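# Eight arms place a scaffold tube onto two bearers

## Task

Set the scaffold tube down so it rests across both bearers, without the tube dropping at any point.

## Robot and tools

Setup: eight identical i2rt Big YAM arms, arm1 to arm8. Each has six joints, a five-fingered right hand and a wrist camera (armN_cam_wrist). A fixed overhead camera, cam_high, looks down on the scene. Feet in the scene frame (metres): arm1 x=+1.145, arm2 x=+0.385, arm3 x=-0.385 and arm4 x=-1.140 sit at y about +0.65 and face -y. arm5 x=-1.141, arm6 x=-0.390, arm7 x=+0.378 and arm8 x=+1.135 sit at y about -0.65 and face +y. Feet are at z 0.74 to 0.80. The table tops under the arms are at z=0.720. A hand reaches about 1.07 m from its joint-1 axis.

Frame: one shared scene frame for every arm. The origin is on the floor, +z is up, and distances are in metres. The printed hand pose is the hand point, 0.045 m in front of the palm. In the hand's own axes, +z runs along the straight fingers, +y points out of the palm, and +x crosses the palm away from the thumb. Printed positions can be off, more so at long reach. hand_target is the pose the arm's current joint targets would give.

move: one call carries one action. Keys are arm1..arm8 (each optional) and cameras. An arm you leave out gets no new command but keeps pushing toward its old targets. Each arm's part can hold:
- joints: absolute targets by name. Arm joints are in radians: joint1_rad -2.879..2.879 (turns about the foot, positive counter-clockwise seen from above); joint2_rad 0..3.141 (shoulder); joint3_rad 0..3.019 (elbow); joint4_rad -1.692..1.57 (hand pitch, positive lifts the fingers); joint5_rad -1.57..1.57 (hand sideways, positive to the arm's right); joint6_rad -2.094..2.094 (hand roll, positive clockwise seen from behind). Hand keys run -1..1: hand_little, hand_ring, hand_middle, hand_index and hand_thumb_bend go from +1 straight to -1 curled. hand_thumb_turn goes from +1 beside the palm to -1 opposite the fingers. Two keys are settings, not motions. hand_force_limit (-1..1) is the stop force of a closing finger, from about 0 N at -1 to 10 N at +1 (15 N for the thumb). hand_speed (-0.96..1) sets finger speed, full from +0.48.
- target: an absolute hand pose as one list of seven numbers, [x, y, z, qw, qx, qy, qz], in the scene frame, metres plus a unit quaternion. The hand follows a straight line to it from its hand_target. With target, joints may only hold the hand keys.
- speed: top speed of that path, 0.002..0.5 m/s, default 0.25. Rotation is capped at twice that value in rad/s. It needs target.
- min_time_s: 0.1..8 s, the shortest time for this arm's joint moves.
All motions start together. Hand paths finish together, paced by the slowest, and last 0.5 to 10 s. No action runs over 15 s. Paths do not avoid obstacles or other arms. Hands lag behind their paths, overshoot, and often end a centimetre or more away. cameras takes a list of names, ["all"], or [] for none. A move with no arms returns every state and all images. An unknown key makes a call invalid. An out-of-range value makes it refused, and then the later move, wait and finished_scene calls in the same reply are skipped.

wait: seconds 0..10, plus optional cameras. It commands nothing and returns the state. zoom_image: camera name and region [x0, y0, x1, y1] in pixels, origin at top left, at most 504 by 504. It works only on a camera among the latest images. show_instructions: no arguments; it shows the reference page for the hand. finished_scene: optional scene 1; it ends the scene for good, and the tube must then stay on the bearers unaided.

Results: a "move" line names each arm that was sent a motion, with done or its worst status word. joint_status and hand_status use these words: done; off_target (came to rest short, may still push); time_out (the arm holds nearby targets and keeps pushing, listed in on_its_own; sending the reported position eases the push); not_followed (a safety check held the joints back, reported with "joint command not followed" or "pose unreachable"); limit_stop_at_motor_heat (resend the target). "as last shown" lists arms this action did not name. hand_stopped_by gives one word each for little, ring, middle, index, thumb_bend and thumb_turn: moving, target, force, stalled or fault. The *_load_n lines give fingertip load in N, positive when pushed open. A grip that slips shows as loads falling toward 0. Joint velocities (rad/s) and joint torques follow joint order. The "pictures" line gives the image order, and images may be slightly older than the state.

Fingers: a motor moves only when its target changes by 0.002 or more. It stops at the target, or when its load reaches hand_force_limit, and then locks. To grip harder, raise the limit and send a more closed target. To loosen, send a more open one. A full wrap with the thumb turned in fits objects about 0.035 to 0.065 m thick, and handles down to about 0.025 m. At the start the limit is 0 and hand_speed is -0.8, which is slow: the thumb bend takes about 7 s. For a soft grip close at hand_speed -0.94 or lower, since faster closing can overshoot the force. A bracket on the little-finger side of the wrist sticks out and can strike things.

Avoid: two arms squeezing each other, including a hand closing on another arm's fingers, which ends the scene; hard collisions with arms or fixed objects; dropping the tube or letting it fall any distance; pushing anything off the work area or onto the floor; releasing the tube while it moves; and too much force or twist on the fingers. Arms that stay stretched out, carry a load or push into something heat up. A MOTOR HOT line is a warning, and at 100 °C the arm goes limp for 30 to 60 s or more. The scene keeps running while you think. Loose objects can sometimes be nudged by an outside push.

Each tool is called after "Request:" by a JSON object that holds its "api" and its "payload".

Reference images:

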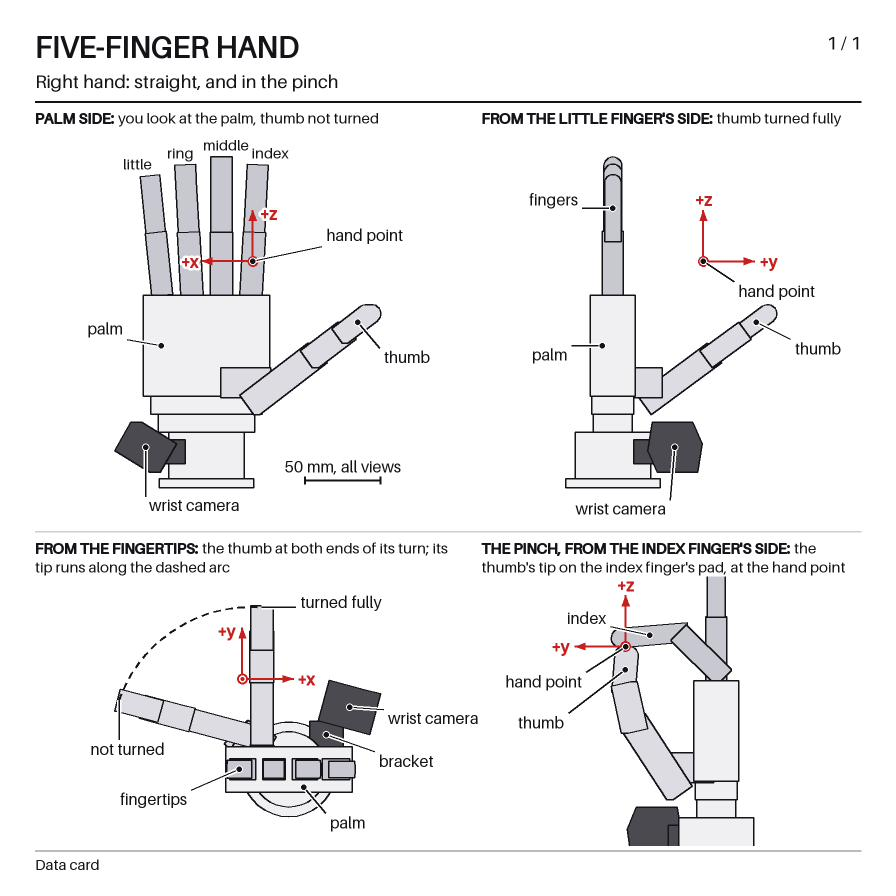

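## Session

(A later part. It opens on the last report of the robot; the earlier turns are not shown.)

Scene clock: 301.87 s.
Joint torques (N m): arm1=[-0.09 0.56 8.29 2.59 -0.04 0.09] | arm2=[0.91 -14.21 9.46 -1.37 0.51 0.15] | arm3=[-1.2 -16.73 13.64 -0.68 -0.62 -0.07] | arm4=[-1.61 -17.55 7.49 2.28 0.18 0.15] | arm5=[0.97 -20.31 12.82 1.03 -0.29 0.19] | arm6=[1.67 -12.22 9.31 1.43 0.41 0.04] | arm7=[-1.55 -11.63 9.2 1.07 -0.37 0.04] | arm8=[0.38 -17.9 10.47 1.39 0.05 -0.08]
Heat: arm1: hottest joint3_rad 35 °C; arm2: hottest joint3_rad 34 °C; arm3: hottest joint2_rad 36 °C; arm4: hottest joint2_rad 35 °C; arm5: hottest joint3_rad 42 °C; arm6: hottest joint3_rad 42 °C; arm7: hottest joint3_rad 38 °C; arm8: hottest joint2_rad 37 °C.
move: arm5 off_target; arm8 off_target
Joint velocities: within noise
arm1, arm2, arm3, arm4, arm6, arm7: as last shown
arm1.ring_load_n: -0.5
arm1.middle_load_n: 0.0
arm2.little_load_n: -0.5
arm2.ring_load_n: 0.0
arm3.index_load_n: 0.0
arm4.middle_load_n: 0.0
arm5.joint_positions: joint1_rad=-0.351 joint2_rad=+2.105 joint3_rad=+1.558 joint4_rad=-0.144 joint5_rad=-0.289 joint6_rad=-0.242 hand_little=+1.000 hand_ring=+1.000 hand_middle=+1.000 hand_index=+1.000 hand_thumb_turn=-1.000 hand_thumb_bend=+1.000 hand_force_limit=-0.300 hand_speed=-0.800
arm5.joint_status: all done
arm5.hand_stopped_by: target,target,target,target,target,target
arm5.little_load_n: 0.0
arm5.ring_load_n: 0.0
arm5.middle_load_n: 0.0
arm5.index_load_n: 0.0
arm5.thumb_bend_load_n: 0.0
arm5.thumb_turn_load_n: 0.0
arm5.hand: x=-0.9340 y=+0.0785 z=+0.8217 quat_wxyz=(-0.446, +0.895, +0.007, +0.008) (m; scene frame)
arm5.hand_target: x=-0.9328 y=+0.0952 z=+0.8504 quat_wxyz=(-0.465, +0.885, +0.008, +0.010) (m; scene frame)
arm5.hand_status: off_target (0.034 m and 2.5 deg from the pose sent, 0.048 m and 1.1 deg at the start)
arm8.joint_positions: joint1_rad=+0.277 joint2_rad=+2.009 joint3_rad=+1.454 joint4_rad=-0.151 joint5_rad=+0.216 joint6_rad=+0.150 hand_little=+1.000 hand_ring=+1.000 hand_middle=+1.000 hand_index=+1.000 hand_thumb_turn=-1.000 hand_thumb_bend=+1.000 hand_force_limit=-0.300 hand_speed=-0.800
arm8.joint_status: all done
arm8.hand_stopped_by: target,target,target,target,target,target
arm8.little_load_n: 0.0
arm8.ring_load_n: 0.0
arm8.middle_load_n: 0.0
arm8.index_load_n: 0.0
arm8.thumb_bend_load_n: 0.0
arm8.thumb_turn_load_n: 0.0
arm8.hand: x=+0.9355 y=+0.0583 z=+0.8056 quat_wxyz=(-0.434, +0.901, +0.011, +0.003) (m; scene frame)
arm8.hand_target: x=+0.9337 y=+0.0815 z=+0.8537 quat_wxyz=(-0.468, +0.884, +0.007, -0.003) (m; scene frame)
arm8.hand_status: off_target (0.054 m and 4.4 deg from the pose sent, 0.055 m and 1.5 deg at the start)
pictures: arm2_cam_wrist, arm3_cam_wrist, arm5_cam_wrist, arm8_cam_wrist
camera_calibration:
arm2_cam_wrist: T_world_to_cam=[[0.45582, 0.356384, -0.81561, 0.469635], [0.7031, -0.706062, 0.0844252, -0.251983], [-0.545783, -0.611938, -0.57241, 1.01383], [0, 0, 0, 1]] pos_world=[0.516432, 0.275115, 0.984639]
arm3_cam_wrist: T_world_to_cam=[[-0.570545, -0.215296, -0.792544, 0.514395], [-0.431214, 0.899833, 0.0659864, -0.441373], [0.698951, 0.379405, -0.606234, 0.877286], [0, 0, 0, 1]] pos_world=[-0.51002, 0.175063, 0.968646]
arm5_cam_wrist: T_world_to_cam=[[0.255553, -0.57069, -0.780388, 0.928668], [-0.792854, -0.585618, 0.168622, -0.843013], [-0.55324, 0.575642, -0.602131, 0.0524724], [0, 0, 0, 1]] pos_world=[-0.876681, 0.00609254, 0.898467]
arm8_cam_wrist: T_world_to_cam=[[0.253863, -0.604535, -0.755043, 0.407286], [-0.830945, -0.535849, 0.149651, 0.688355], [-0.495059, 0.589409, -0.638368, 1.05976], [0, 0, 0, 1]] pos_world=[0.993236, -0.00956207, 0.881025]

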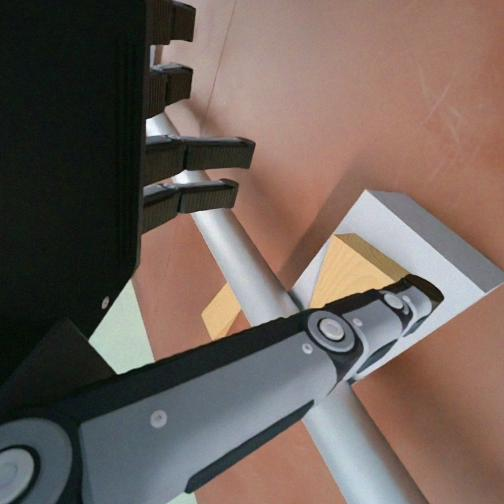

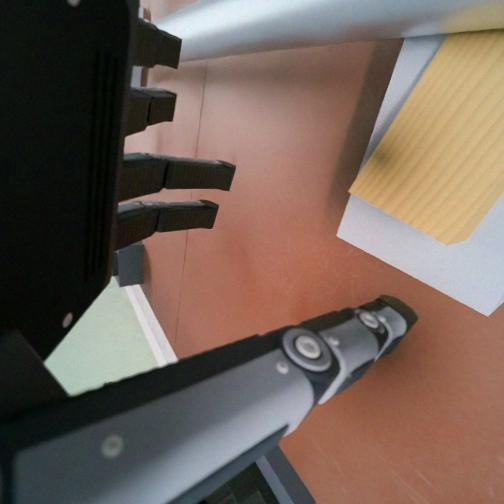

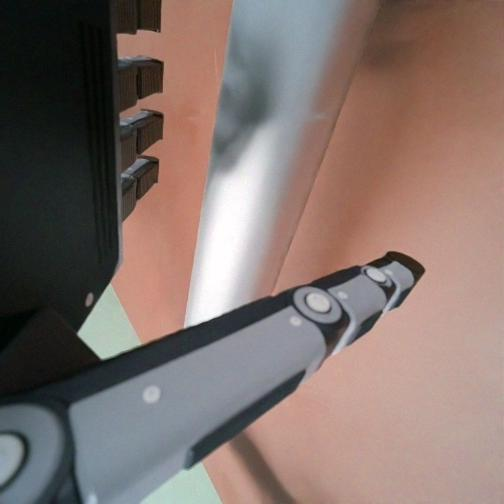

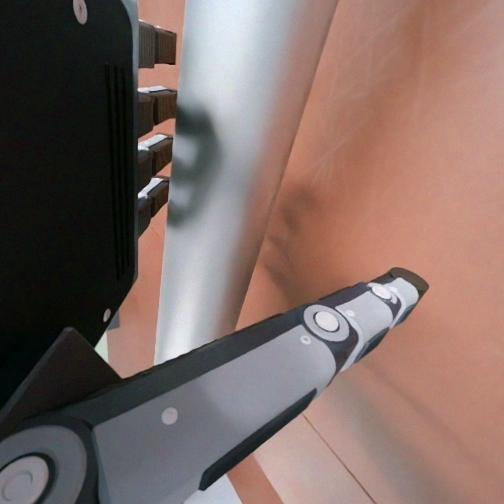

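Request:
{"api": "move", "payload": {"arm5": {"target": [-0.9324, 0.0985, 0.89, -0.465, 0.885, 0.008, 0.010], "speed": 0.06}, "arm8": {"target": [0.9330, 0.1000, 0.89, -0.468, 0.884, 0.007, -0.003], "speed": 0.06}, "cameras": ["arm2_cam_wrist", "arm3_cam_wrist", "arm5_cam_wrist", "arm8_cam_wrist", "cam_high"]}}

Scene clock: 303.80 s.
Joint torques (N m): arm1=[-0.15 0.67 8.29 2.58 -0.04 0.09] | arm2=[0.85 -14.27 9.44 -1.39 0.5 0.15] | arm3=[-1.96 -16.91 13.57 -0.62 -0.63 -0.1] | arm4=[-1.49 -17.55 7.49 2.3 0.19 0.15] | arm5=[0.73 -20.19 13.38 1.06 -0.23 0.23] | arm6=[1.61 -12.22 9.31 1.42 0.42 0.04] | arm7=[-1.61 -11.69 9.21 1.03 -0.36 0.04] | arm8=[0.15 -17.85 11.02 1.37 -0.03 -0.12]
Heat: arm1: hottest joint3_rad 35 °C; arm2: hottest joint2_rad 34 °C; arm3: hottest joint2_rad 36 °C; arm4: hottest joint2_rad 35 °C; arm5: hottest joint3_rad 42 °C; arm6: hottest joint3_rad 42 °C; arm7: hottest joint3_rad 38 °C; arm8: hottest joint2_rad 37 °C.
move: arm5 off_target; arm8 off_target
Joint velocities: within noise
arm1, arm2, arm3, arm4: as last shown
arm1.ring_load_n: 0.0
arm2.little_load_n: 0.0
arm3.middle_load_n: 0.5
arm5.joint_positions: joint1_rad=-0.351 joint2_rad=+2.064 joint3_rad=+1.603 joint4_rad=-0.231 joint5_rad=-0.289 joint6_rad=-0.242 hand_little=+1.000 hand_ring=+1.000 hand_middle=+1.000 hand_index=+1.000 hand_thumb_turn=-1.000 hand_thumb_bend=+1.000 hand_force_limit=-0.300 hand_speed=-0.800
arm5.joint_status: not commanded
arm5.hand_stopped_by: target,target,target,target,target,target
arm5.little_load_n: 0.0
arm5.ring_load_n: 0.0
arm5.middle_load_n: 0.0
arm5.index_load_n: 0.0
arm5.thumb_bend_load_n: 0.0
arm5.thumb_turn_load_n: 0.0
arm5.hand: x=-0.9332 y=+0.0813 z=+0.8603 quat_wxyz=(-0.446, +0.895, +0.007, +0.008) (m; scene frame)
arm5.hand_target: x=-0.9328 y=+0.0972 z=+0.8904 quat_wxyz=(-0.465, +0.885, +0.008, +0.010) (m; scene frame)
arm5.hand_status: off_target (0.034 m and 2.5 deg from the pose sent, 0.071 m and 2.5 deg at the start)
arm6.joint_positions: joint1_rad=+0.369 joint2_rad=+1.366 joint3_rad=+1.218 joint4_rad=-0.546 joint5_rad=+0.317 joint6_rad=+0.207 hand_little=+1.000 hand_ring=+1.000 hand_middle=+1.000 hand_index=+1.000 hand_thumb_turn=-1.000 hand_thumb_bend=+1.000 hand_force_limit=-0.300 hand_speed=-0.700
arm6.joint_status: not commanded
arm6.hand_stopped_by: target,target,target,target,target,target
arm6.little_load_n: 0.0
arm6.ring_load_n: -0.5
arm6.middle_load_n: 0.0
arm6.index_load_n: 0.0
arm6.thumb_bend_load_n: 0.0
arm6.thumb_turn_load_n: 0.0
arm6.hand: x=-0.5818 y=-0.1252 z=+0.9919 quat_wxyz=(-0.443, +0.896, +0.012, +0.022) (m; scene frame)
arm6.hand_target: x=-0.5890 y=-0.1299 z=+1.0000 quat_wxyz=(-0.447, +0.894, +0.012, +0.016) (m; scene frame)
arm6.hand_status: not commanded
arm7.joint_positions: joint1_rad=-0.429 joint2_rad=+1.344 joint3_rad=+1.234 joint4_rad=-0.548 joint5_rad=-0.361 joint6_rad=-0.243 hand_little=+1.000 hand_ring=+1.000 hand_middle=+1.000 hand_index=+1.000 hand_thumb_turn=-1.000 hand_thumb_bend=+1.000 hand_force_limit=-0.300 hand_speed=-0.700
arm7.joint_status: not commanded
arm7.hand_stopped_by: target,target,target,target,target,target
arm7.little_load_n: 0.0
arm7.ring_load_n: 0.0
arm7.middle_load_n: 0.0
arm7.index_load_n: 0.0
arm7.thumb_bend_load_n: 0.0
arm7.thumb_turn_load_n: 0.0
arm7.hand: x=+0.5326 y=-0.1260 z=+1.0038 quat_wxyz=(-0.462, +0.887, -0.008, -0.010) (m; scene frame)
arm7.hand_target: x=+0.5346 y=-0.1299 z=+1.0001 quat_wxyz=(-0.456, +0.890, -0.008, -0.011) (m; scene frame)
arm7.hand_status: not commanded
arm8.joint_positions: joint1_rad=+0.274 joint2_rad=+2.002 joint3_rad=+1.554 joint4_rad=-0.254 joint5_rad=+0.214 joint6_rad=+0.150 hand_little=+1.000 hand_ring=+1.000 hand_middle=+1.000 hand_index=+1.000 hand_thumb_turn=-1.000 hand_thumb_bend=+1.000 hand_force_limit=-0.300 hand_speed=-0.800
arm8.joint_status: not commanded
arm8.hand_stopped_by: target,target,target,target,target,target
arm8.little_load_n: 0.0
arm8.ring_load_n: 0.0
arm8.middle_load_n: 0.0
arm8.index_load_n: 0.0
arm8.thumb_bend_load_n: 0.0
arm8.thumb_turn_load_n: 0.0
arm8.hand: x=+0.9323 y=+0.0755 z=+0.8434 quat_wxyz=(-0.435, +0.900, +0.010, +0.002) (m; scene frame)
arm8.hand_target: x=+0.9337 y=+0.0973 z=+0.8907 quat_wxyz=(-0.468, +0.884, +0.007, -0.003) (m; scene frame)
arm8.hand_status: off_target (0.053 m and 4.2 deg from the pose sent, 0.094 m and 4.4 deg at the start)
pictures: arm2_cam_wrist, arm3_cam_wrist, arm5_cam_wrist, arm8_cam_wrist, cam_high
camera_calibration:
arm2_cam_wrist: T_world_to_cam=[[0.45582, 0.356384, -0.81561, 0.469635], [0.7031, -0.706062, 0.0844252, -0.251983], [-0.545783, -0.611938, -0.57241, 1.01383], [0, 0, 0, 1]] pos_world=[0.516432, 0.275115, 0.984639]
arm3_cam_wrist: T_world_to_cam=[[-0.570545, -0.215296, -0.792544, 0.514395], [-0.431214, 0.899833, 0.0659864, -0.441373], [0.698951, 0.379405, -0.606234, 0.877286], [0, 0, 0, 1]] pos_world=[-0.51002, 0.175063, 0.968646]
arm5_cam_wrist: T_world_to_cam=[[0.255265, -0.571533, -0.779865, 0.959561], [-0.792799, -0.585429, 0.169539, -0.847938], [-0.553453, 0.574999, -0.60255, 0.0748156], [0, 0, 0, 1]] pos_world=[-0.87578, 0.00899421, 0.937167]
arm8_cam_wrist: T_world_to_cam=[[0.251633, -0.602802, -0.757173, 0.450731], [-0.830907, -0.535712, 0.150355, 0.688619], [-0.49626, 0.591306, -0.635675, 1.07095], [0, 0, 0, 1]] pos_world=[0.990231, 0.00734222, 0.918522]

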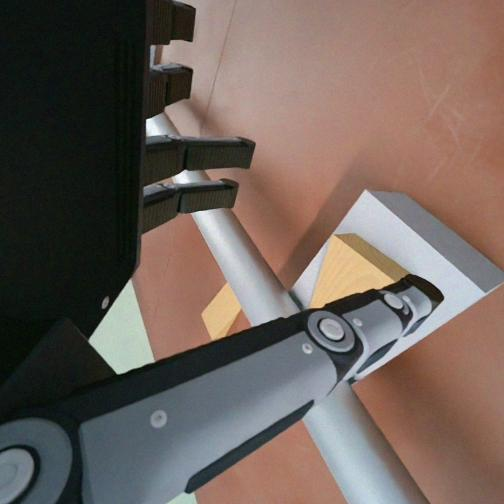

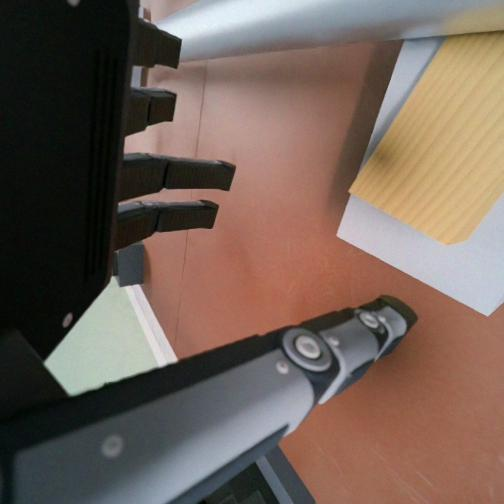

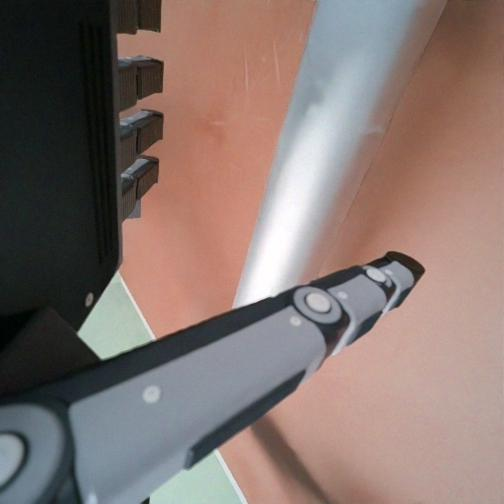

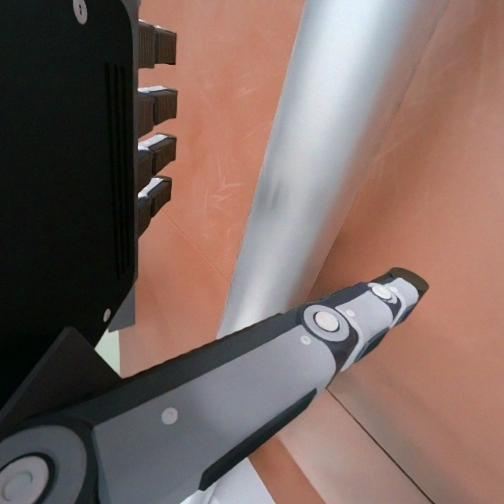

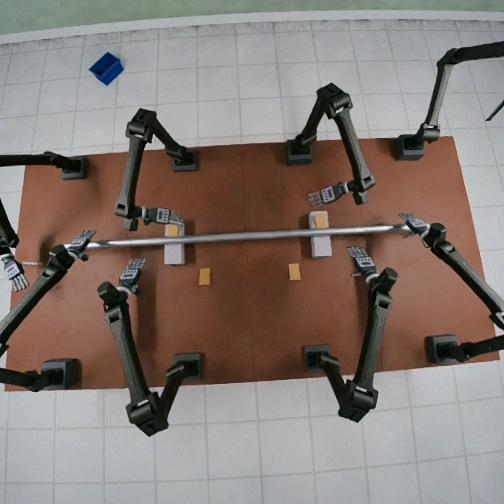

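Request:
{"api": "move", "payload": {"arm5": {"target": [-0.9324, 0.10, 0.95, -0.465, 0.885, 0.008, 0.010], "speed": 0.06}, "arm8": {"target": [0.9330, 0.10, 0.95, -0.468, 0.884, 0.007, -0.003], "speed": 0.06}, "cameras": ["arm2_cam_wrist", "arm3_cam_wrist", "cam_high"]}}

Scene clock: 306.20 s.
Joint torques (N m): arm1=[-0.09 0.56 8.31 2.58 -0.05 0.09] | arm2=[0.91 -14.27 9.44 -1.37 0.5 0.15] | arm3=[-1.44 -16.5 13.55 -0.65 -0.63 -0.05] | arm4=[-1.61 -17.61 7.54 2.35 0.18 0.17] | arm5=[0.67 -20.66 14.09 1.02 -0.25 0.28] | arm6=[1.61 -12.22 9.31 1.43 0.42 0.04] | arm7=[-1.55 -11.58 9.21 1.06 -0.36 0.03] | arm8=[0.21 -18.2 11.4 1.43 -0.02 -0.12]
Heat: arm1: hottest joint3_rad 35 °C; arm2: hottest joint3_rad 35 °C; arm3: hottest joint2_rad 36 °C; arm4: hottest joint2_rad 35 °C; arm5: hottest joint3_rad 43 °C; arm6: hottest joint3_rad 42 °C; arm7: hottest joint3_rad 38 °C; arm8: hottest joint3_rad 38 °C.
move: arm5 off_target; arm8 off_target
Joint velocities: within noise
arm1, arm2, arm3, arm4, arm6, arm7: as last shown
arm3.middle_load_n: 0.0
arm4.thumb_turn_load_n: -0.5
arm5.joint_positions: joint1_rad=-0.351 joint2_rad=+2.020 joint3_rad=+1.686 joint4_rad=-0.366 joint5_rad=-0.289 joint6_rad=-0.242 hand_little=+1.000 hand_ring=+1.000 hand_middle=+1.000 hand_index=+1.000 hand_thumb_turn=-1.000 hand_thumb_bend=+1.000 hand_force_limit=-0.300 hand_speed=-0.800
arm5.joint_status: not commanded
arm5.hand_stopped_by: target,target,target,target,target,target
arm5.little_load_n: 0.0
arm5.ring_load_n: 0.0
arm5.middle_load_n: 0.0
arm5.index_load_n: 0.0
arm5.thumb_bend_load_n: 0.0
arm5.thumb_turn_load_n: 0.0
arm5.hand: x=-0.9326 y=+0.0840 z=+0.9141 quat_wxyz=(-0.442, +0.897, +0.006, +0.006) (m; scene frame)
arm5.hand_target: x=-0.9329 y=+0.0984 z=+0.9502 quat_wxyz=(-0.465, +0.885, +0.008, +0.010) (m; scene frame)
arm5.hand_status: off_target (0.039 m and 3.0 deg from the pose sent, 0.092 m and 2.5 deg at the start)
arm8.joint_positions: joint1_rad=+0.274 joint2_rad=+1.962 joint3_rad=+1.644 joint4_rad=-0.392 joint5_rad=+0.214 joint6_rad=+0.150 hand_little=+1.000 hand_ring=+1.000 hand_middle=+1.000 hand_index=+1.000 hand_thumb_turn=-1.000 hand_thumb_bend=+1.000 hand_force_limit=-0.300 hand_speed=-0.800
arm8.joint_status: not commanded
arm8.hand_stopped_by: target,target,target,target,target,target
arm8.little_load_n: 0.0
arm8.ring_load_n: 0.0
arm8.middle_load_n: 0.0
arm8.index_load_n: 0.0
arm8.thumb_bend_load_n: 0.0
arm8.thumb_turn_load_n: 0.0
arm8.hand: x=+0.9317 y=+0.0787 z=+0.8965 quat_wxyz=(-0.432, +0.902, +0.010, +0.003) (m; scene frame)
arm8.hand_target: x=+0.9337 y=+0.0969 z=+0.9501 quat_wxyz=(-0.468, +0.884, +0.007, -0.003) (m; scene frame)
arm8.hand_status: off_target (0.058 m and 4.7 deg from the pose sent, 0.109 m and 4.2 deg at the start)
pictures: arm2_cam_wrist, arm3_cam_wrist, cam_high
camera_calibration:
arm2_cam_wrist: T_world_to_cam=[[0.45582, 0.356384, -0.81561, 0.469635], [0.7031, -0.706062, 0.0844252, -0.251983], [-0.545783, -0.611938, -0.57241, 1.01383], [0, 0, 0, 1]] pos_world=[0.516432, 0.275115, 0.984639]
arm3_cam_wrist: T_world_to_cam=[[-0.570545, -0.215296, -0.792544, 0.514395], [-0.431214, 0.899833, 0.0659864, -0.441373], [0.698951, 0.379405, -0.606234, 0.877286], [0, 0, 0, 1]] pos_world=[-0.51002, 0.175063, 0.968646]

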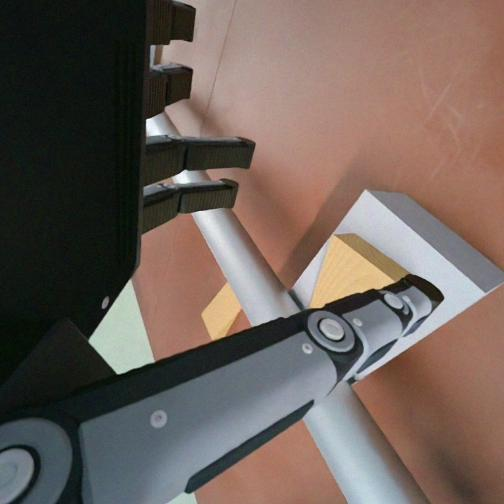

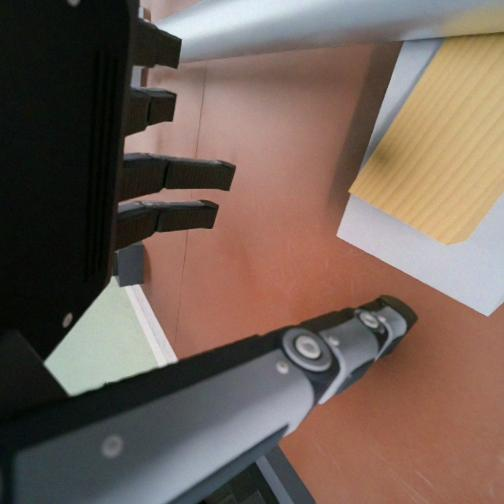

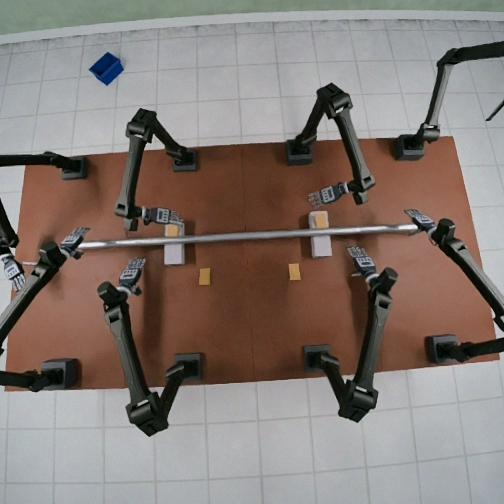

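Request:
{"api": "move", "payload": {"arm5": {"target": [-0.9324, 0.09, 1.03, -0.465, 0.885, 0.008, 0.010], "speed": 0.1}, "arm8": {"target": [0.9330, 0.09, 1.05, -0.468, 0.884, 0.007, -0.003], "speed": 0.1}}}

Request:
{"api": "move", "payload": {"arm5": {"target": [-0.93, -0.05, 1.08, -0.465, 0.885, 0.008, 0.010], "speed": 0.12}, "arm8": {"target": [0.93, -0.05, 1.10, -0.468, 0.884, 0.007, -0.003], "speed": 0.12}, "cameras": ["arm2_cam_wrist", "arm3_cam_wrist", "arm4_cam_wrist", "cam_high"]}}

Scene clock: 308.23 s.
Joint torques (N m): arm1=[-0.09 0.56 8.31 2.59 -0.05 0.08] | arm2=[0.91 -14.27 9.46 -1.37 0.51 0.15] | arm3=[-1.03 -16.56 13.59 -0.59 -0.66 -0.1] | arm4=[-1.26 -17.32 7.53 2.25 0.19 0.13] | arm5=[-0.56 -19.31 14.42 1.02 -0.23 0.21] | arm6=[1.61 -12.22 9.29 1.43 0.41 0.04] | arm7=[-1.49 -11.63 9.21 1.07 -0.39 0.05] | arm8=[0.62 -17.61 11.84 1.42 0.1 -0.09]
Heat: arm1: hottest joint3_rad 35 °C; arm2: hottest joint3_rad 35 °C; arm3: hottest joint2_rad 37 °C; arm4: hottest joint2_rad 35 °C; arm5: hottest joint3_rad 43 °C; arm6: hottest joint3_rad 42 °C; arm7: hottest joint3_rad 38 °C; arm8: hottest joint3_rad 38 °C.
move: arm5 off_target; arm8 off_target
Joint velocities: within noise
arm1, arm2, arm3, arm4, arm6, arm7: as last shown
arm4.ring_load_n: -0.5
arm4.thumb_turn_load_n: 0.0
arm5.joint_positions: joint1_rad=-0.351 joint2_rad=+1.955 joint3_rad=+1.800 joint4_rad=-0.545 joint5_rad=-0.292 joint6_rad=-0.242 hand_little=+1.000 hand_ring=+1.000 hand_middle=+1.000 hand_index=+1.000 hand_thumb_turn=-1.000 hand_thumb_bend=+1.000 hand_force_limit=-0.300 hand_speed=-0.800
arm5.joint_status: not commanded
arm5.hand_stopped_by: target,target,target,target,target,target
arm5.little_load_n: 0.0
arm5.ring_load_n: -0.5
arm5.middle_load_n: 0.0
arm5.index_load_n: 0.0
arm5.thumb_bend_load_n: 0.0
arm5.thumb_turn_load_n: 0.0
arm5.hand: x=-0.9358 y=+0.0791 z=+0.9942 quat_wxyz=(-0.442, +0.897, +0.007, +0.004) (m; scene frame)
arm5.hand_target: x=-0.9328 y=+0.0885 z=+1.0299 quat_wxyz=(-0.465, +0.885, +0.008, +0.010) (m; scene frame)
arm5.hand_status: off_target (0.038 m and 3.0 deg from the pose sent, 0.116 m and 3.0 deg at the start)
arm6.ring_load_n: 0.0
arm6.middle_load_n: -0.5
arm6.index_load_n: -0.5
arm8.joint_positions: joint1_rad=+0.274 joint2_rad=+1.904 joint3_rad=+1.824 joint4_rad=-0.629 joint5_rad=+0.214 joint6_rad=+0.150 hand_little=+1.000 hand_ring=+1.000 hand_middle=+1.000 hand_index=+1.000 hand_thumb_turn=-1.000 hand_thumb_bend=+1.000 hand_force_limit=-0.300 hand_speed=-0.800
arm8.joint_status: not commanded
arm8.hand_stopped_by: target,target,target,target,target,target
arm8.little_load_n: 0.0
arm8.ring_load_n: 0.0
arm8.middle_load_n: 0.0
arm8.index_load_n: 0.0
arm8.thumb_bend_load_n: 0.0
arm8.thumb_turn_load_n: 0.0
arm8.hand: x=+0.9329 y=+0.0766 z=+0.9977 quat_wxyz=(-0.433, +0.901, +0.010, +0.003) (m; scene frame)
arm8.hand_target: x=+0.9336 y=+0.0870 z=+1.0499 quat_wxyz=(-0.468, +0.884, +0.007, -0.003) (m; scene frame)
arm8.hand_status: off_target (0.054 m and 4.6 deg from the pose sent, 0.154 m and 4.7 deg at the start)
pictures: none

Scene clock: 310.50 s.
Joint torques (N m): arm1=[-0.15 0.67 8.29 2.58 -0.04 0.09] | arm2=[0.85 -14.27 9.44 -1.37 0.5 0.15] | arm3=[-1.61 -17.14 13.35 -0.69 -0.65 -0.1] | arm4=[-1.26 -17.32 7.51 2.35 0.18 0.14] | arm5=[-0.97 -14.68 10.32 1.18 -0.28 -0.01] | arm6=[1.61 -12.22 9.31 1.43 0.42 0.04] | arm7=[-1.61 -11.75 9.18 1.06 -0.39 0.04] | arm8=[1.38 -12.69 6.91 1.44 0.12 0.16]
Heat: arm1: hottest joint3_rad 35 °C; arm2: hottest joint3_rad 35 °C; arm3: hottest joint2_rad 37 °C; arm4: hottest joint2_rad 35 °C; arm5: hottest joint3_rad 43 °C; arm6: hottest joint3_rad 42 °C; arm7: hottest joint3_rad 38 °C; arm8: hottest joint3_rad 38 °C.
move: arm5 done; arm8 done
Joint velocities: within noise
arm1.joint_positions: joint1_rad=-0.040 joint2_rad=+0.615 joint3_rad=+1.392 joint4_rad=-1.136 joint5_rad=-0.098 joint6_rad=-1.329 hand_little=+1.000 hand_ring=+1.000 hand_middle=+1.000 hand_index=+1.000 hand_thumb_turn=+1.000 hand_thumb_bend=+1.000 hand_force_limit=+0.000 hand_speed=-0.800
arm1.joint_status: not commanded
arm1.hand_stopped_by: target,target,target,target,target,target
arm1.little_load_n: 0.0
arm1.ring_load_n: 0.0
arm1.middle_load_n: 0.0
arm1.index_load_n: 0.0
arm1.thumb_bend_load_n: 0.0
arm1.thumb_turn_load_n: 0.0
arm1.hand: x=+1.0861 y=+0.3844 z=+1.3326 quat_wxyz=(+0.335, +0.500, -0.654, +0.458) (m; scene frame)
arm1.hand_target: x=+1.0862 y=+0.3863 z=+1.3433 quat_wxyz=(+0.342, +0.496, -0.649, +0.465) (m; scene frame)
arm1.hand_status: not commanded
arm2, arm3, arm6, arm7: as last shown
arm2.ring_load_n: 0.5
arm4.joint_positions: joint1_rad=-0.414 joint2_rad=+2.127 joint3_rad=+1.395 joint4_rad=+0.721 joint5_rad=-0.933 joint6_rad=-0.028 hand_little=+1.000 hand_ring=+1.000 hand_middle=+1.000 hand_index=+1.000 hand_thumb_turn=+1.000 hand_thumb_bend=+1.000 hand_force_limit=+0.000 hand_speed=-0.800
arm4.joint_status: not commanded
arm4.hand_stopped_by: target,target,target,target,target,target
arm4.little_load_n: 0.0
arm4.ring_load_n: 0.0
arm4.middle_load_n: 0.0
arm4.index_load_n: 0.0
arm4.thumb_bend_load_n: 0.0
arm4.thumb_turn_load_n: 0.0
arm4.hand: x=-1.2605 y=-0.0928 z=+0.8553 quat_wxyz=(-0.184, +0.194, -0.681, +0.682) (m; scene frame)
arm4.hand_target: x=-1.2699 y=-0.0900 z=+0.8501 quat_wxyz=(-0.183, +0.183, -0.683, +0.683) (m; scene frame)
arm4.hand_status: not commanded
arm5.joint_positions: joint1_rad=-0.446 joint2_rad=+1.602 joint3_rad=+1.518 joint4_rad=-0.578 joint5_rad=-0.371 joint6_rad=-0.285 hand_little=+1.000 hand_ring=+1.000 hand_middle=+1.000 hand_index=+1.000 hand_thumb_turn=-1.000 hand_thumb_bend=+1.000 hand_force_limit=-0.300 hand_speed=-0.800
arm5.joint_status: not commanded
arm5.hand_stopped_by: target,target,target,target,target,target
arm5.little_load_n: 0.0
arm5.ring_load_n: 0.0
arm5.middle_load_n: 0.0
arm5.index_load_n: 0.0
arm5.thumb_bend_load_n: 0.0
arm5.thumb_turn_load_n: 0.0
arm5.hand: x=-0.9319 y=-0.0453 z=+1.0794 quat_wxyz=(-0.467, +0.884, +0.005, +0.008) (m; scene frame)
arm5.hand_target: x=-0.9301 y=-0.0499 z=+1.0798 quat_wxyz=(-0.465, +0.885, +0.008, +0.010) (m; scene frame)
arm5.hand_status: done (0.005 m and 0.5 deg from the pose sent, 0.155 m and 3.0 deg at the start)
arm6.middle_load_n: 0.0
arm6.index_load_n: 0.0
arm8.joint_positions: joint1_rad=+0.342 joint2_rad=+1.546 joint3_rad=+1.576 joint4_rad=-0.672 joint5_rad=+0.277 joint6_rad=+0.176 hand_little=+1.000 hand_ring=+1.000 hand_middle=+1.000 hand_index=+1.000 hand_thumb_turn=-1.000 hand_thumb_bend=+1.000 hand_force_limit=-0.300 hand_speed=-0.800
arm8.joint_status: not commanded
arm8.hand_stopped_by: target,target,target,target,target,target
arm8.little_load_n: 0.0
arm8.ring_load_n: 0.0
arm8.middle_load_n: 0.0
arm8.index_load_n: 0.0
arm8.thumb_bend_load_n: 0.0
arm8.thumb_turn_load_n: 0.0
arm8.hand: x=+0.9331 y=-0.0438 z=+1.0957 quat_wxyz=(-0.467, +0.884, +0.011, +0.001) (m; scene frame)
arm8.hand_target: x=+0.9301 y=-0.0499 z=+1.0999 quat_wxyz=(-0.468, +0.884, +0.007, -0.003) (m; scene frame)
arm8.hand_status: done (0.008 m and 0.7 deg from the pose sent, 0.163 m and 4.6 deg at the start)
pictures: arm2_cam_wrist, arm3_cam_wrist, arm4_cam_wrist, cam_high
camera_calibration:
arm2_cam_wrist: T_world_to_cam=[[0.45582, 0.356384, -0.81561, 0.469635], [0.7031, -0.706062, 0.0844252, -0.251983], [-0.545783, -0.611938, -0.57241, 1.01383], [0, 0, 0, 1]] pos_world=[0.516432, 0.275115, 0.984639]
arm3_cam_wrist: T_world_to_cam=[[-0.570545, -0.215296, -0.792544, 0.514395], [-0.431214, 0.899833, 0.0659864, -0.441373], [0.698951, 0.379405, -0.606234, 0.877286], [0, 0, 0, 1]] pos_world=[-0.51002, 0.175063, 0.968646]
arm4_cam_wrist: T_world_to_cam=[[-0.252399, -0.0934282, -0.963102, 0.494312], [0.483676, 0.849878, -0.209201, 0.871103], [0.838065, -0.518631, -0.169319, 1.27273], [0, 0, 0, 1]] pos_world=[-1.36319, -0.034073, 0.873806]

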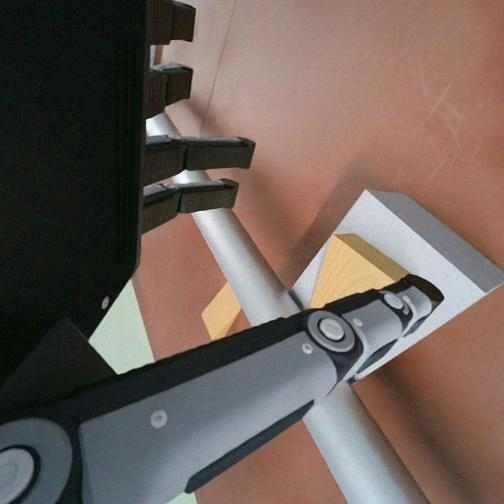

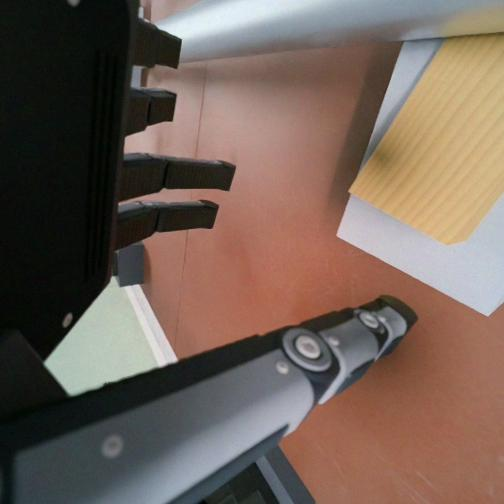

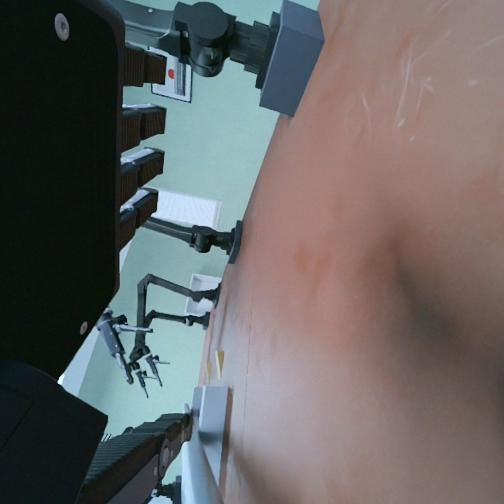

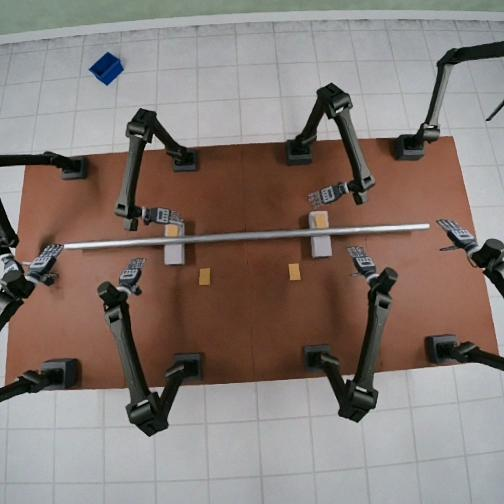

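Request:
{"api": "move", "payload": {"arm2": {"target": [0.4532, 0.26, 1.03, 0, 0, 0, 0], "speed": 0.12}, "cameras": []}}

arm2: "target": qw, qx, qy, qz must be a unit quaternion (the sum of their squares is 1)
Scene clock: 310.97 s.
Joint torques (N m): arm1=[-0.15 0.62 8.31 2.56 -0.05 0.09] | arm2=[0.91 -14.27 9.44 -1.37 0.5 0.15] | arm3=[-1.73 -17.49 13.52 -0.72 -0.62 -0.01] | arm4=[-1.26 -17.61 7.54 2.3 0.19 0.14] | arm5=[-0.62 -14.15 10.14 1.2 -0.25 -0.03] | arm6=[1.61 -12.22 9.29 1.43 0.42 0.04] | arm7=[-1.79 -11.69 9.24 1.13 -0.37 0.03] | arm8=[1.44 -12.69 6.91 1.46 0.12 0.16]
Heat: arm1: hottest joint3_rad 35 °C; arm2: hottest joint3_rad 35 °C; arm3: hottest joint2_rad 37 °C; arm4: hottest joint2_rad 35 °C; arm5: hottest joint3_rad 43 °C; arm6: hottest joint3_rad 42 °C; arm7: hottest joint3_rad 38 °C; arm8: hottest joint3_rad 38 °C.
Joint velocities: within noise
arm1.joint_positions: joint1_rad=-0.040 joint2_rad=+0.615 joint3_rad=+1.392 joint4_rad=-1.136 joint5_rad=-0.098 joint6_rad=-1.329 hand_little=+1.000 hand_ring=+1.000 hand_middle=+1.000 hand_index=+1.000 hand_thumb_turn=+1.000 hand_thumb_bend=+1.000 hand_force_limit=+0.000 hand_speed=-0.800
arm1.joint_status: not commanded
arm1.hand_stopped_by: target,target,target,target,target,target
arm1.little_load_n: 0.0
arm1.ring_load_n: 0.0
arm1.middle_load_n: 0.0
arm1.index_load_n: 0.0
arm1.thumb_bend_load_n: 0.0
arm1.thumb_turn_load_n: 0.0
arm1.hand: x=+1.0861 y=+0.3844 z=+1.3326 quat_wxyz=(+0.335, +0.500, -0.654, +0.458) (m; scene frame)
arm1.hand_target: x=+1.0862 y=+0.3863 z=+1.3433 quat_wxyz=(+0.342, +0.496, -0.649, +0.465) (m; scene frame)
arm1.hand_status: not commanded
arm2.joint_positions: joint1_rad=+0.428 joint2_rad=+1.673 joint3_rad=+1.234 joint4_rad=-1.584 joint5_rad=+0.901 joint6_rad=+2.075 hand_little=+1.000 hand_ring=+1.000 hand_middle=+0.500 hand_index=+0.500 hand_thumb_turn=-1.000 hand_thumb_bend=+1.000 hand_force_limit=-0.300 hand_speed=-0.850
arm2.joint_status: not commanded
arm2.hand_stopped_by: target,target,target,target,target,target
arm2.little_load_n: 0.0
arm2.ring_load_n: 0.0
arm2.middle_load_n: 0.0
arm2.index_load_n: 0.0
arm2.thumb_bend_load_n: 0.0
arm2.thumb_turn_load_n: 0.0
arm2.hand: x=+0.4532 y=+0.2078 z=+0.9105 quat_wxyz=(+0.316, -0.572, -0.677, +0.340) (m; scene frame)
arm2.hand_target: x=+0.4615 y=+0.2003 z=+0.9249 quat_wxyz=(+0.300, -0.579, -0.674, +0.346) (m; scene frame)
arm2.hand_status: not commanded
arm3.joint_positions: joint1_rad=-0.341 joint2_rad=+1.723 joint3_rad=+1.425 joint4_rad=-1.638 joint5_rad=-0.912 joint6_rad=-1.978 hand_little=+1.000 hand_ring=+1.000 hand_middle=+0.500 hand_index=+0.500 hand_thumb_turn=-1.000 hand_thumb_bend=+1.000 hand_force_limit=-0.300 hand_speed=-0.850
arm3.joint_status: not commanded
arm3.hand_stopped_by: target,target,target,target,target,target
arm3.little_load_n: 0.0
arm3.ring_load_n: 0.0
arm3.middle_load_n: 0.0
arm3.index_load_n: 0.0
arm3.thumb_bend_load_n: 0.0
arm3.thumb_turn_load_n: 0.0
arm3.hand: x=-0.4320 y=+0.2257 z=+0.9020 quat_wxyz=(-0.321, +0.580, -0.668, +0.337) (m; scene frame)
arm3.hand_target: x=-0.4398 y=+0.2156 z=+0.9150 quat_wxyz=(-0.305, +0.588, -0.665, +0.345) (m; scene frame)
arm3.hand_status: not commanded
arm4.joint_positions: joint1_rad=-0.414 joint2_rad=+2.127 joint3_rad=+1.395 joint4_rad=+0.721 joint5_rad=-0.933 joint6_rad=-0.028 hand_little=+1.000 hand_ring=+1.000 hand_middle=+1.000 hand_index=+1.000 hand_thumb_turn=+1.000 hand_thumb_bend=+1.000 hand_force_limit=+0.000 hand_speed=-0.800
arm4.joint_status: not commanded
arm4.hand_stopped_by: target,target,target,target,target,target
arm4.little_load_n: 0.0
arm4.ring_load_n: 0.0
arm4.middle_load_n: 0.0
arm4.index_load_n: 0.0
arm4.thumb_bend_load_n: 0.0
arm4.thumb_turn_load_n: -0.5
arm4.hand: x=-1.2605 y=-0.0928 z=+0.8553 quat_wxyz=(-0.184, +0.194, -0.681, +0.682) (m; scene frame)
arm4.hand_target: x=-1.2699 y=-0.0900 z=+0.8501 quat_wxyz=(-0.183, +0.183, -0.683, +0.683) (m; scene frame)
arm4.hand_status: not commanded
arm5.joint_positions: joint1_rad=-0.446 joint2_rad=+1.602 joint3_rad=+1.518 joint4_rad=-0.578 joint5_rad=-0.371 joint6_rad=-0.285 hand_little=+1.000 hand_ring=+1.000 hand_middle=+1.000 hand_index=+1.000 hand_thumb_turn=-1.000 hand_thumb_bend=+1.000 hand_force_limit=-0.300 hand_speed=-0.800
arm5.joint_status: not commanded
arm5.hand_stopped_by: target,target,target,target,target,target
arm5.little_load_n: 0.0
arm5.ring_load_n: -0.5
arm5.middle_load_n: 0.0
arm5.index_load_n: 0.0
arm5.thumb_bend_load_n: 0.0
arm5.thumb_turn_load_n: 0.0
arm5.hand: x=-0.9319 y=-0.0453 z=+1.0794 quat_wxyz=(-0.467, +0.884, +0.005, +0.008) (m; scene frame)
arm5.hand_target: x=-0.9301 y=-0.0499 z=+1.0798 quat_wxyz=(-0.465, +0.885, +0.008, +0.010) (m; scene frame)
arm5.hand_status: done (0.005 m and 0.5 deg from the pose sent, 0.155 m and 3.0 deg at the start)
arm6.joint_positions: joint1_rad=+0.369 joint2_rad=+1.366 joint3_rad=+1.218 joint4_rad=-0.546 joint5_rad=+0.317 joint6_rad=+0.207 hand_little=+1.000 hand_ring=+1.000 hand_middle=+1.000 hand_index=+1.000 hand_thumb_turn=-1.000 hand_thumb_bend=+1.000 hand_force_limit=-0.300 hand_speed=-0.700
arm6.joint_status: not commanded
arm6.hand_stopped_by: target,target,target,target,target,target
arm6.little_load_n: 0.0
arm6.ring_load_n: -0.5
arm6.middle_load_n: 0.0
arm6.index_load_n: 0.0
arm6.thumb_bend_load_n: 0.0
arm6.thumb_turn_load_n: 0.0
arm6.hand: x=-0.5818 y=-0.1252 z=+0.9919 quat_wxyz=(-0.443, +0.896, +0.012, +0.022) (m; scene frame)
arm6.hand_target: x=-0.5890 y=-0.1299 z=+1.0000 quat_wxyz=(-0.447, +0.894, +0.012, +0.016) (m; scene frame)
arm6.hand_status: not commanded
arm7.joint_positions: joint1_rad=-0.429 joint2_rad=+1.344 joint3_rad=+1.234 joint4_rad=-0.548 joint5_rad=-0.361 joint6_rad=-0.243 hand_little=+1.000 hand_ring=+1.000 hand_middle=+1.000 hand_index=+1.000 hand_thumb_turn=-1.000 hand_thumb_bend=+1.000 hand_force_limit=-0.300 hand_speed=-0.700
arm7.joint_status: not commanded
arm7.hand_stopped_by: target,target,target,target,target,target
arm7.little_load_n: 0.0
arm7.ring_load_n: 0.0
arm7.middle_load_n: 0.0
arm7.index_load_n: 0.0
arm7.thumb_bend_load_n: 0.0
arm7.thumb_turn_load_n: 0.0
arm7.hand: x=+0.5326 y=-0.1260 z=+1.0038 quat_wxyz=(-0.462, +0.887, -0.008, -0.010) (m; scene frame)
arm7.hand_target: x=+0.5346 y=-0.1299 z=+1.0001 quat_wxyz=(-0.456, +0.890, -0.008, -0.011) (m; scene frame)
arm7.hand_status: not commanded
arm8.joint_positions: joint1_rad=+0.342 joint2_rad=+1.546 joint3_rad=+1.576 joint4_rad=-0.672 joint5_rad=+0.277 joint6_rad=+0.176 hand_little=+1.000 hand_ring=+1.000 hand_middle=+1.000 hand_index=+1.000 hand_thumb_turn=-1.000 hand_thumb_bend=+1.000 hand_force_limit=-0.300 hand_speed=-0.800
arm8.joint_status: not commanded
arm8.hand_stopped_by: target,target,target,target,target,target
arm8.little_load_n: 0.0
arm8.ring_load_n: 0.0
arm8.middle_load_n: -0.5
arm8.index_load_n: 0.0
arm8.thumb_bend_load_n: 0.5
arm8.thumb_turn_load_n: 0.0
arm8.hand: x=+0.9331 y=-0.0438 z=+1.0957 quat_wxyz=(-0.467, +0.884, +0.011, +0.001) (m; scene frame)
arm8.hand_target: x=+0.9301 y=-0.0499 z=+1.0999 quat_wxyz=(-0.468, +0.884, +0.007, -0.003) (m; scene frame)
arm8.hand_status: done (0.008 m and 0.7 deg from the pose sent, 0.163 m and 4.6 deg at the start)
pictures: none

Request:
{"api": "move", "payload": {"arm2": {"target": [0.4532, 0.27, 1.03, 0.3001, -0.5792, -0.6743, 0.3461], "speed": 0.12}, "arm3": {"target": [-0.4320, 0.28, 1.03, -0.3051, 0.5882, -0.6652, 0.3451], "speed": 0.12}, "cameras": ["arm2_cam_wrist", "arm3_cam_wrist", "cam_high"]}}

Scene clock: 313.20 s.
Joint torques (N m): arm1=[-0.21 0.62 8.29 2.58 -0.04 0.09] | arm2=[0.91 -9.7 7.25 -0.88 0.54 -0.06] | arm3=[-1.96 -11.16 10.69 -0.16 -0.73 0.07] | arm4=[-1.38 -17.55 7.47 2.29 0.2 0.15] | arm5=[0.38 -14.92 10.19 1.29 -0.3 -0.02] | arm6=[1.67 -12.22 9.31 1.43 0.42 0.04] | arm7=[-1.67 -11.69 9.2 1.09 -0.38 0.03] | arm8=[1.44 -12.69 6.91 1.44 0.12 0.16]
Heat: arm1: hottest joint3_rad 35 °C; arm2: hottest joint3_rad 35 °C; arm3: hottest joint2_rad 37 °C; arm4: hottest joint2_rad 35 °C; arm5: hottest joint3_rad 42 °C; arm6: hottest joint3_rad 41 °C; arm7: hottest joint3_rad 38 °C; arm8: hottest joint3_rad 38 °C.
move: arm2 off_target; arm3 off_target
Joint velocities: within noise
arm1.joint_positions: joint1_rad=-0.040 joint2_rad=+0.615 joint3_rad=+1.392 joint4_rad=-1.136 joint5_rad=-0.098 joint6_rad=-1.329 hand_little=+1.000 hand_ring=+1.000 hand_middle=+1.000 hand_index=+1.000 hand_thumb_turn=+1.000 hand_thumb_bend=+1.000 hand_force_limit=+0.000 hand_speed=-0.800
arm1.joint_status: not commanded
arm1.hand_stopped_by: target,target,target,target,target,target
arm1.little_load_n: 0.0
arm1.ring_load_n: 0.0
arm1.middle_load_n: 0.0
arm1.index_load_n: 0.0
arm1.thumb_bend_load_n: 0.0
arm1.thumb_turn_load_n: 0.0
arm1.hand: x=+1.0861 y=+0.3844 z=+1.3326 quat_wxyz=(+0.335, +0.500, -0.654, +0.458) (m; scene frame)
arm1.hand_target: x=+1.0862 y=+0.3863 z=+1.3433 quat_wxyz=(+0.342, +0.496, -0.649, +0.465) (m; scene frame)
arm1.hand_status: not commanded
arm2.joint_positions: joint1_rad=+0.472 joint2_rad=+1.330 joint3_rad=+1.209 joint4_rad=-1.700 joint5_rad=+0.877 joint6_rad=+1.993 hand_little=+1.000 hand_ring=+1.000 hand_middle=+0.500 hand_index=+0.500 hand_thumb_turn=-1.000 hand_thumb_bend=+1.000 hand_force_limit=-0.300 hand_speed=-0.850
arm2.joint_status: not commanded
arm2.hand_stopped_by: target,target,target,target,target,target
arm2.little_load_n: 0.0
arm2.ring_load_n: 0.0
arm2.middle_load_n: -0.5
arm2.index_load_n: 0.0
arm2.thumb_bend_load_n: 0.0
arm2.thumb_turn_load_n: 0.0
arm2.hand: x=+0.4501 y=+0.2631 z=+1.0309 quat_wxyz=(+0.237, -0.575, -0.696, +0.360) (m; scene frame)
arm2.hand_target: x=+0.4524 y=+0.2695 z=+1.0293 quat_wxyz=(+0.240, -0.567, -0.703, +0.356) (m; scene frame)
arm2.hand_status: off_target (0.008 m and 7.8 deg from the pose sent, 0.135 m and 2.2 deg at the start; a joint's target at an end of its range on 58 of 59 steps)
arm3.joint_positions: joint1_rad=-0.372 joint2_rad=+1.389 joint3_rad=+1.425 joint4_rad=-1.690 joint5_rad=-0.890 joint6_rad=-1.830 hand_little=+1.000 hand_ring=+1.000 hand_middle=+0.500 hand_index=+0.500 hand_thumb_turn=-1.000 hand_thumb_bend=+1.000 hand_force_limit=-0.300 hand_speed=-0.850
arm3.joint_status: not commanded
arm3.hand_stopped_by: target,target,target,target,target,target
arm3.little_load_n: 0.0
arm3.ring_load_n: 0.0
arm3.middle_load_n: 0.0
arm3.index_load_n: 0.0
arm3.thumb_bend_load_n: 0.0
arm3.thumb_turn_load_n: 0.0
arm3.hand: x=-0.4289 y=+0.2766 z=+1.0316 quat_wxyz=(-0.227, +0.577, -0.691, +0.371) (m; scene frame)
arm3.hand_target: x=-0.4313 y=+0.2797 z=+1.0295 quat_wxyz=(-0.232, +0.569, -0.698, +0.367) (m; scene frame)
arm3.hand_status: off_target (0.005 m and 10.0 deg from the pose sent, 0.139 m and 2.3 deg at the start; a joint's target at an end of its range on 52 of 59 steps)
arm4.joint_positions: joint1_rad=-0.414 joint2_rad=+2.127 joint3_rad=+1.395 joint4_rad=+0.721 joint5_rad=-0.933 joint6_rad=-0.028 hand_little=+1.000 hand_ring=+1.000 hand_middle=+1.000 hand_index=+1.000 hand_thumb_turn=+1.000 hand_thumb_bend=+1.000 hand_force_limit=+0.000 hand_speed=-0.800
arm4.joint_status: not commanded
arm4.hand_stopped_by: target,target,target,target,target,target
arm4.little_load_n: 0.0
arm4.ring_load_n: 0.0
arm4.middle_load_n: -0.5
arm4.index_load_n: 0.0
arm4.thumb_bend_load_n: 0.0
arm4.thumb_turn_load_n: -0.5
arm4.hand: x=-1.2605 y=-0.0928 z=+0.8553 quat_wxyz=(-0.184, +0.194, -0.681, +0.682) (m; scene frame)
arm4.hand_target: x=-1.2699 y=-0.0900 z=+0.8501 quat_wxyz=(-0.183, +0.183, -0.683, +0.683) (m; scene frame)
arm4.hand_status: not commanded
arm5.joint_positions: joint1_rad=-0.446 joint2_rad=+1.602 joint3_rad=+1.518 joint4_rad=-0.578 joint5_rad=-0.371 joint6_rad=-0.285 hand_little=+1.000 hand_ring=+1.000 hand_middle=+1.000 hand_index=+1.000 hand_thumb_turn=-1.000 hand_thumb_bend=+1.000 hand_force_limit=-0.300 hand_speed=-0.800
arm5.joint_status: not commanded
arm5.hand_stopped_by: target,target,target,target,target,target
arm5.little_load_n: 0.0
arm5.ring_load_n: 0.0
arm5.middle_load_n: 0.0
arm5.index_load_n: 0.0
arm5.thumb_bend_load_n: 0.0
arm5.thumb_turn_load_n: 0.0
arm5.hand: x=-0.9319 y=-0.0453 z=+1.0794 quat_wxyz=(-0.467, +0.884, +0.005, +0.008) (m; scene frame)
arm5.hand_target: x=-0.9301 y=-0.0499 z=+1.0798 quat_wxyz=(-0.465, +0.885, +0.008, +0.010) (m; scene frame)
arm5.hand_status: not commanded
arm6.joint_positions: joint1_rad=+0.369 joint2_rad=+1.366 joint3_rad=+1.218 joint4_rad=-0.546 joint5_rad=+0.317 joint6_rad=+0.207 hand_little=+1.000 hand_ring=+1.000 hand_middle=+1.000 hand_index=+1.000 hand_thumb_turn=-1.000 hand_thumb_bend=+1.000 hand_force_limit=-0.300 hand_speed=-0.700
arm6.joint_status: not commanded
arm6.hand_stopped_by: target,target,target,target,target,target
arm6.little_load_n: 0.0
arm6.ring_load_n: 0.0
arm6.middle_load_n: 0.0
arm6.index_load_n: 0.0
arm6.thumb_bend_load_n: 0.0
arm6.thumb_turn_load_n: 0.0
arm6.hand: x=-0.5818 y=-0.1252 z=+0.9919 quat_wxyz=(-0.443, +0.896, +0.012, +0.022) (m; scene frame)
arm6.hand_target: x=-0.5890 y=-0.1299 z=+1.0000 quat_wxyz=(-0.447, +0.894, +0.012, +0.016) (m; scene frame)
arm6.hand_status: not commanded
arm7.joint_positions: joint1_rad=-0.429 joint2_rad=+1.344 joint3_rad=+1.234 joint4_rad=-0.548 joint5_rad=-0.361 joint6_rad=-0.243 hand_little=+1.000 hand_ring=+1.000 hand_middle=+1.000 hand_index=+1.000 hand_thumb_turn=-1.000 hand_thumb_bend=+1.000 hand_force_limit=-0.300 hand_speed=-0.700
arm7.joint_status: not commanded
arm7.hand_stopped_by: target,target,target,target,target,target
arm7.little_load_n: 0.0
arm7.ring_load_n: 0.0
arm7.middle_load_n: 0.0
arm7.index_load_n: -0.5
arm7.thumb_bend_load_n: 0.0
arm7.thumb_turn_load_n: 0.0
arm7.hand: x=+0.5326 y=-0.1260 z=+1.0038 quat_wxyz=(-0.462, +0.887, -0.008, -0.010) (m; scene frame)
arm7.hand_target: x=+0.5346 y=-0.1299 z=+1.0001 quat_wxyz=(-0.456, +0.890, -0.008, -0.011) (m; scene frame)
arm7.hand_status: not commanded
arm8.joint_positions: joint1_rad=+0.342 joint2_rad=+1.546 joint3_rad=+1.576 joint4_rad=-0.672 joint5_rad=+0.277 joint6_rad=+0.176 hand_little=+1.000 hand_ring=+1.000 hand_middle=+1.000 hand_index=+1.000 hand_thumb_turn=-1.000 hand_thumb_bend=+1.000 hand_force_limit=-0.300 hand_speed=-0.800
arm8.joint_status: not commanded
arm8.hand_stopped_by: target,target,target,target,target,target
arm8.little_load_n: 0.0
arm8.ring_load_n: 0.0
arm8.middle_load_n: 0.0
arm8.index_load_n: 0.0
arm8.thumb_bend_load_n: 0.0
arm8.thumb_turn_load_n: 0.0
arm8.hand: x=+0.9331 y=-0.0438 z=+1.0957 quat_wxyz=(-0.467, +0.884, +0.011, +0.001) (m; scene frame)
arm8.hand_target: x=+0.9301 y=-0.0499 z=+1.0999 quat_wxyz=(-0.468, +0.884, +0.007, -0.003) (m; scene frame)
arm8.hand_status: not commanded
pictures: arm2_cam_wrist, arm3_cam_wrist, cam_high
camera_calibration:
arm2_cam_wrist: T_world_to_cam=[[0.508262, 0.309751, -0.80357, 0.525831], [0.743231, -0.629137, 0.227585, -0.406828], [-0.43506, -0.71291, -0.549983, 1.06841], [0, 0, 0, 1]] pos_world=[0.499932, 0.342857, 1.10274]
arm3_cam_wrist: T_world_to_cam=[[-0.673143, -0.245713, -0.697498, 0.496245], [-0.321158, 0.946732, -0.0235697, -0.367794], [0.666136, 0.208141, -0.716199, 1.08109], [0, 0, 0, 1]] pos_world=[-0.504226, 0.245118, 1.11173]

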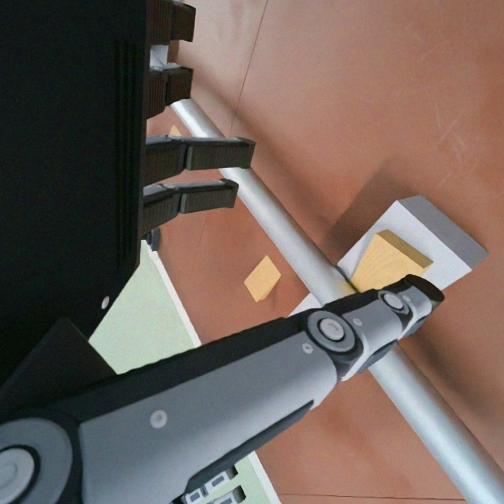

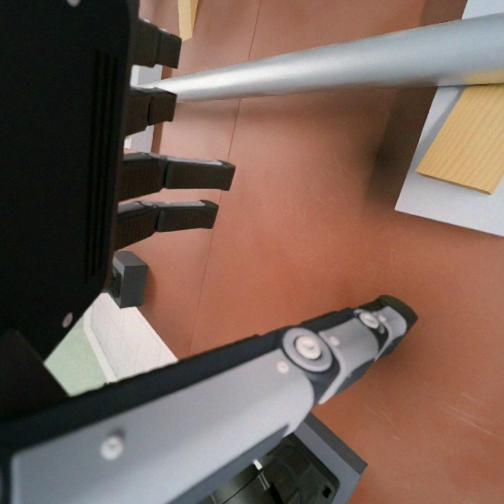

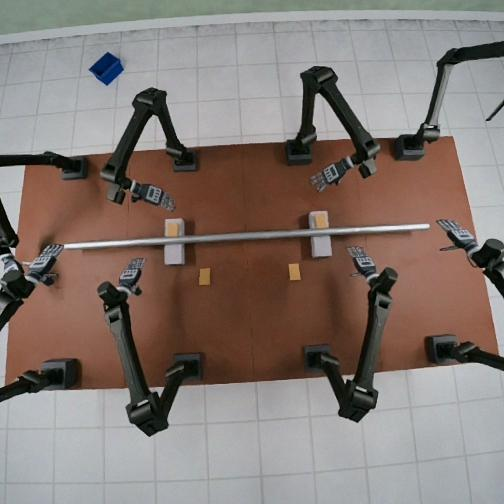

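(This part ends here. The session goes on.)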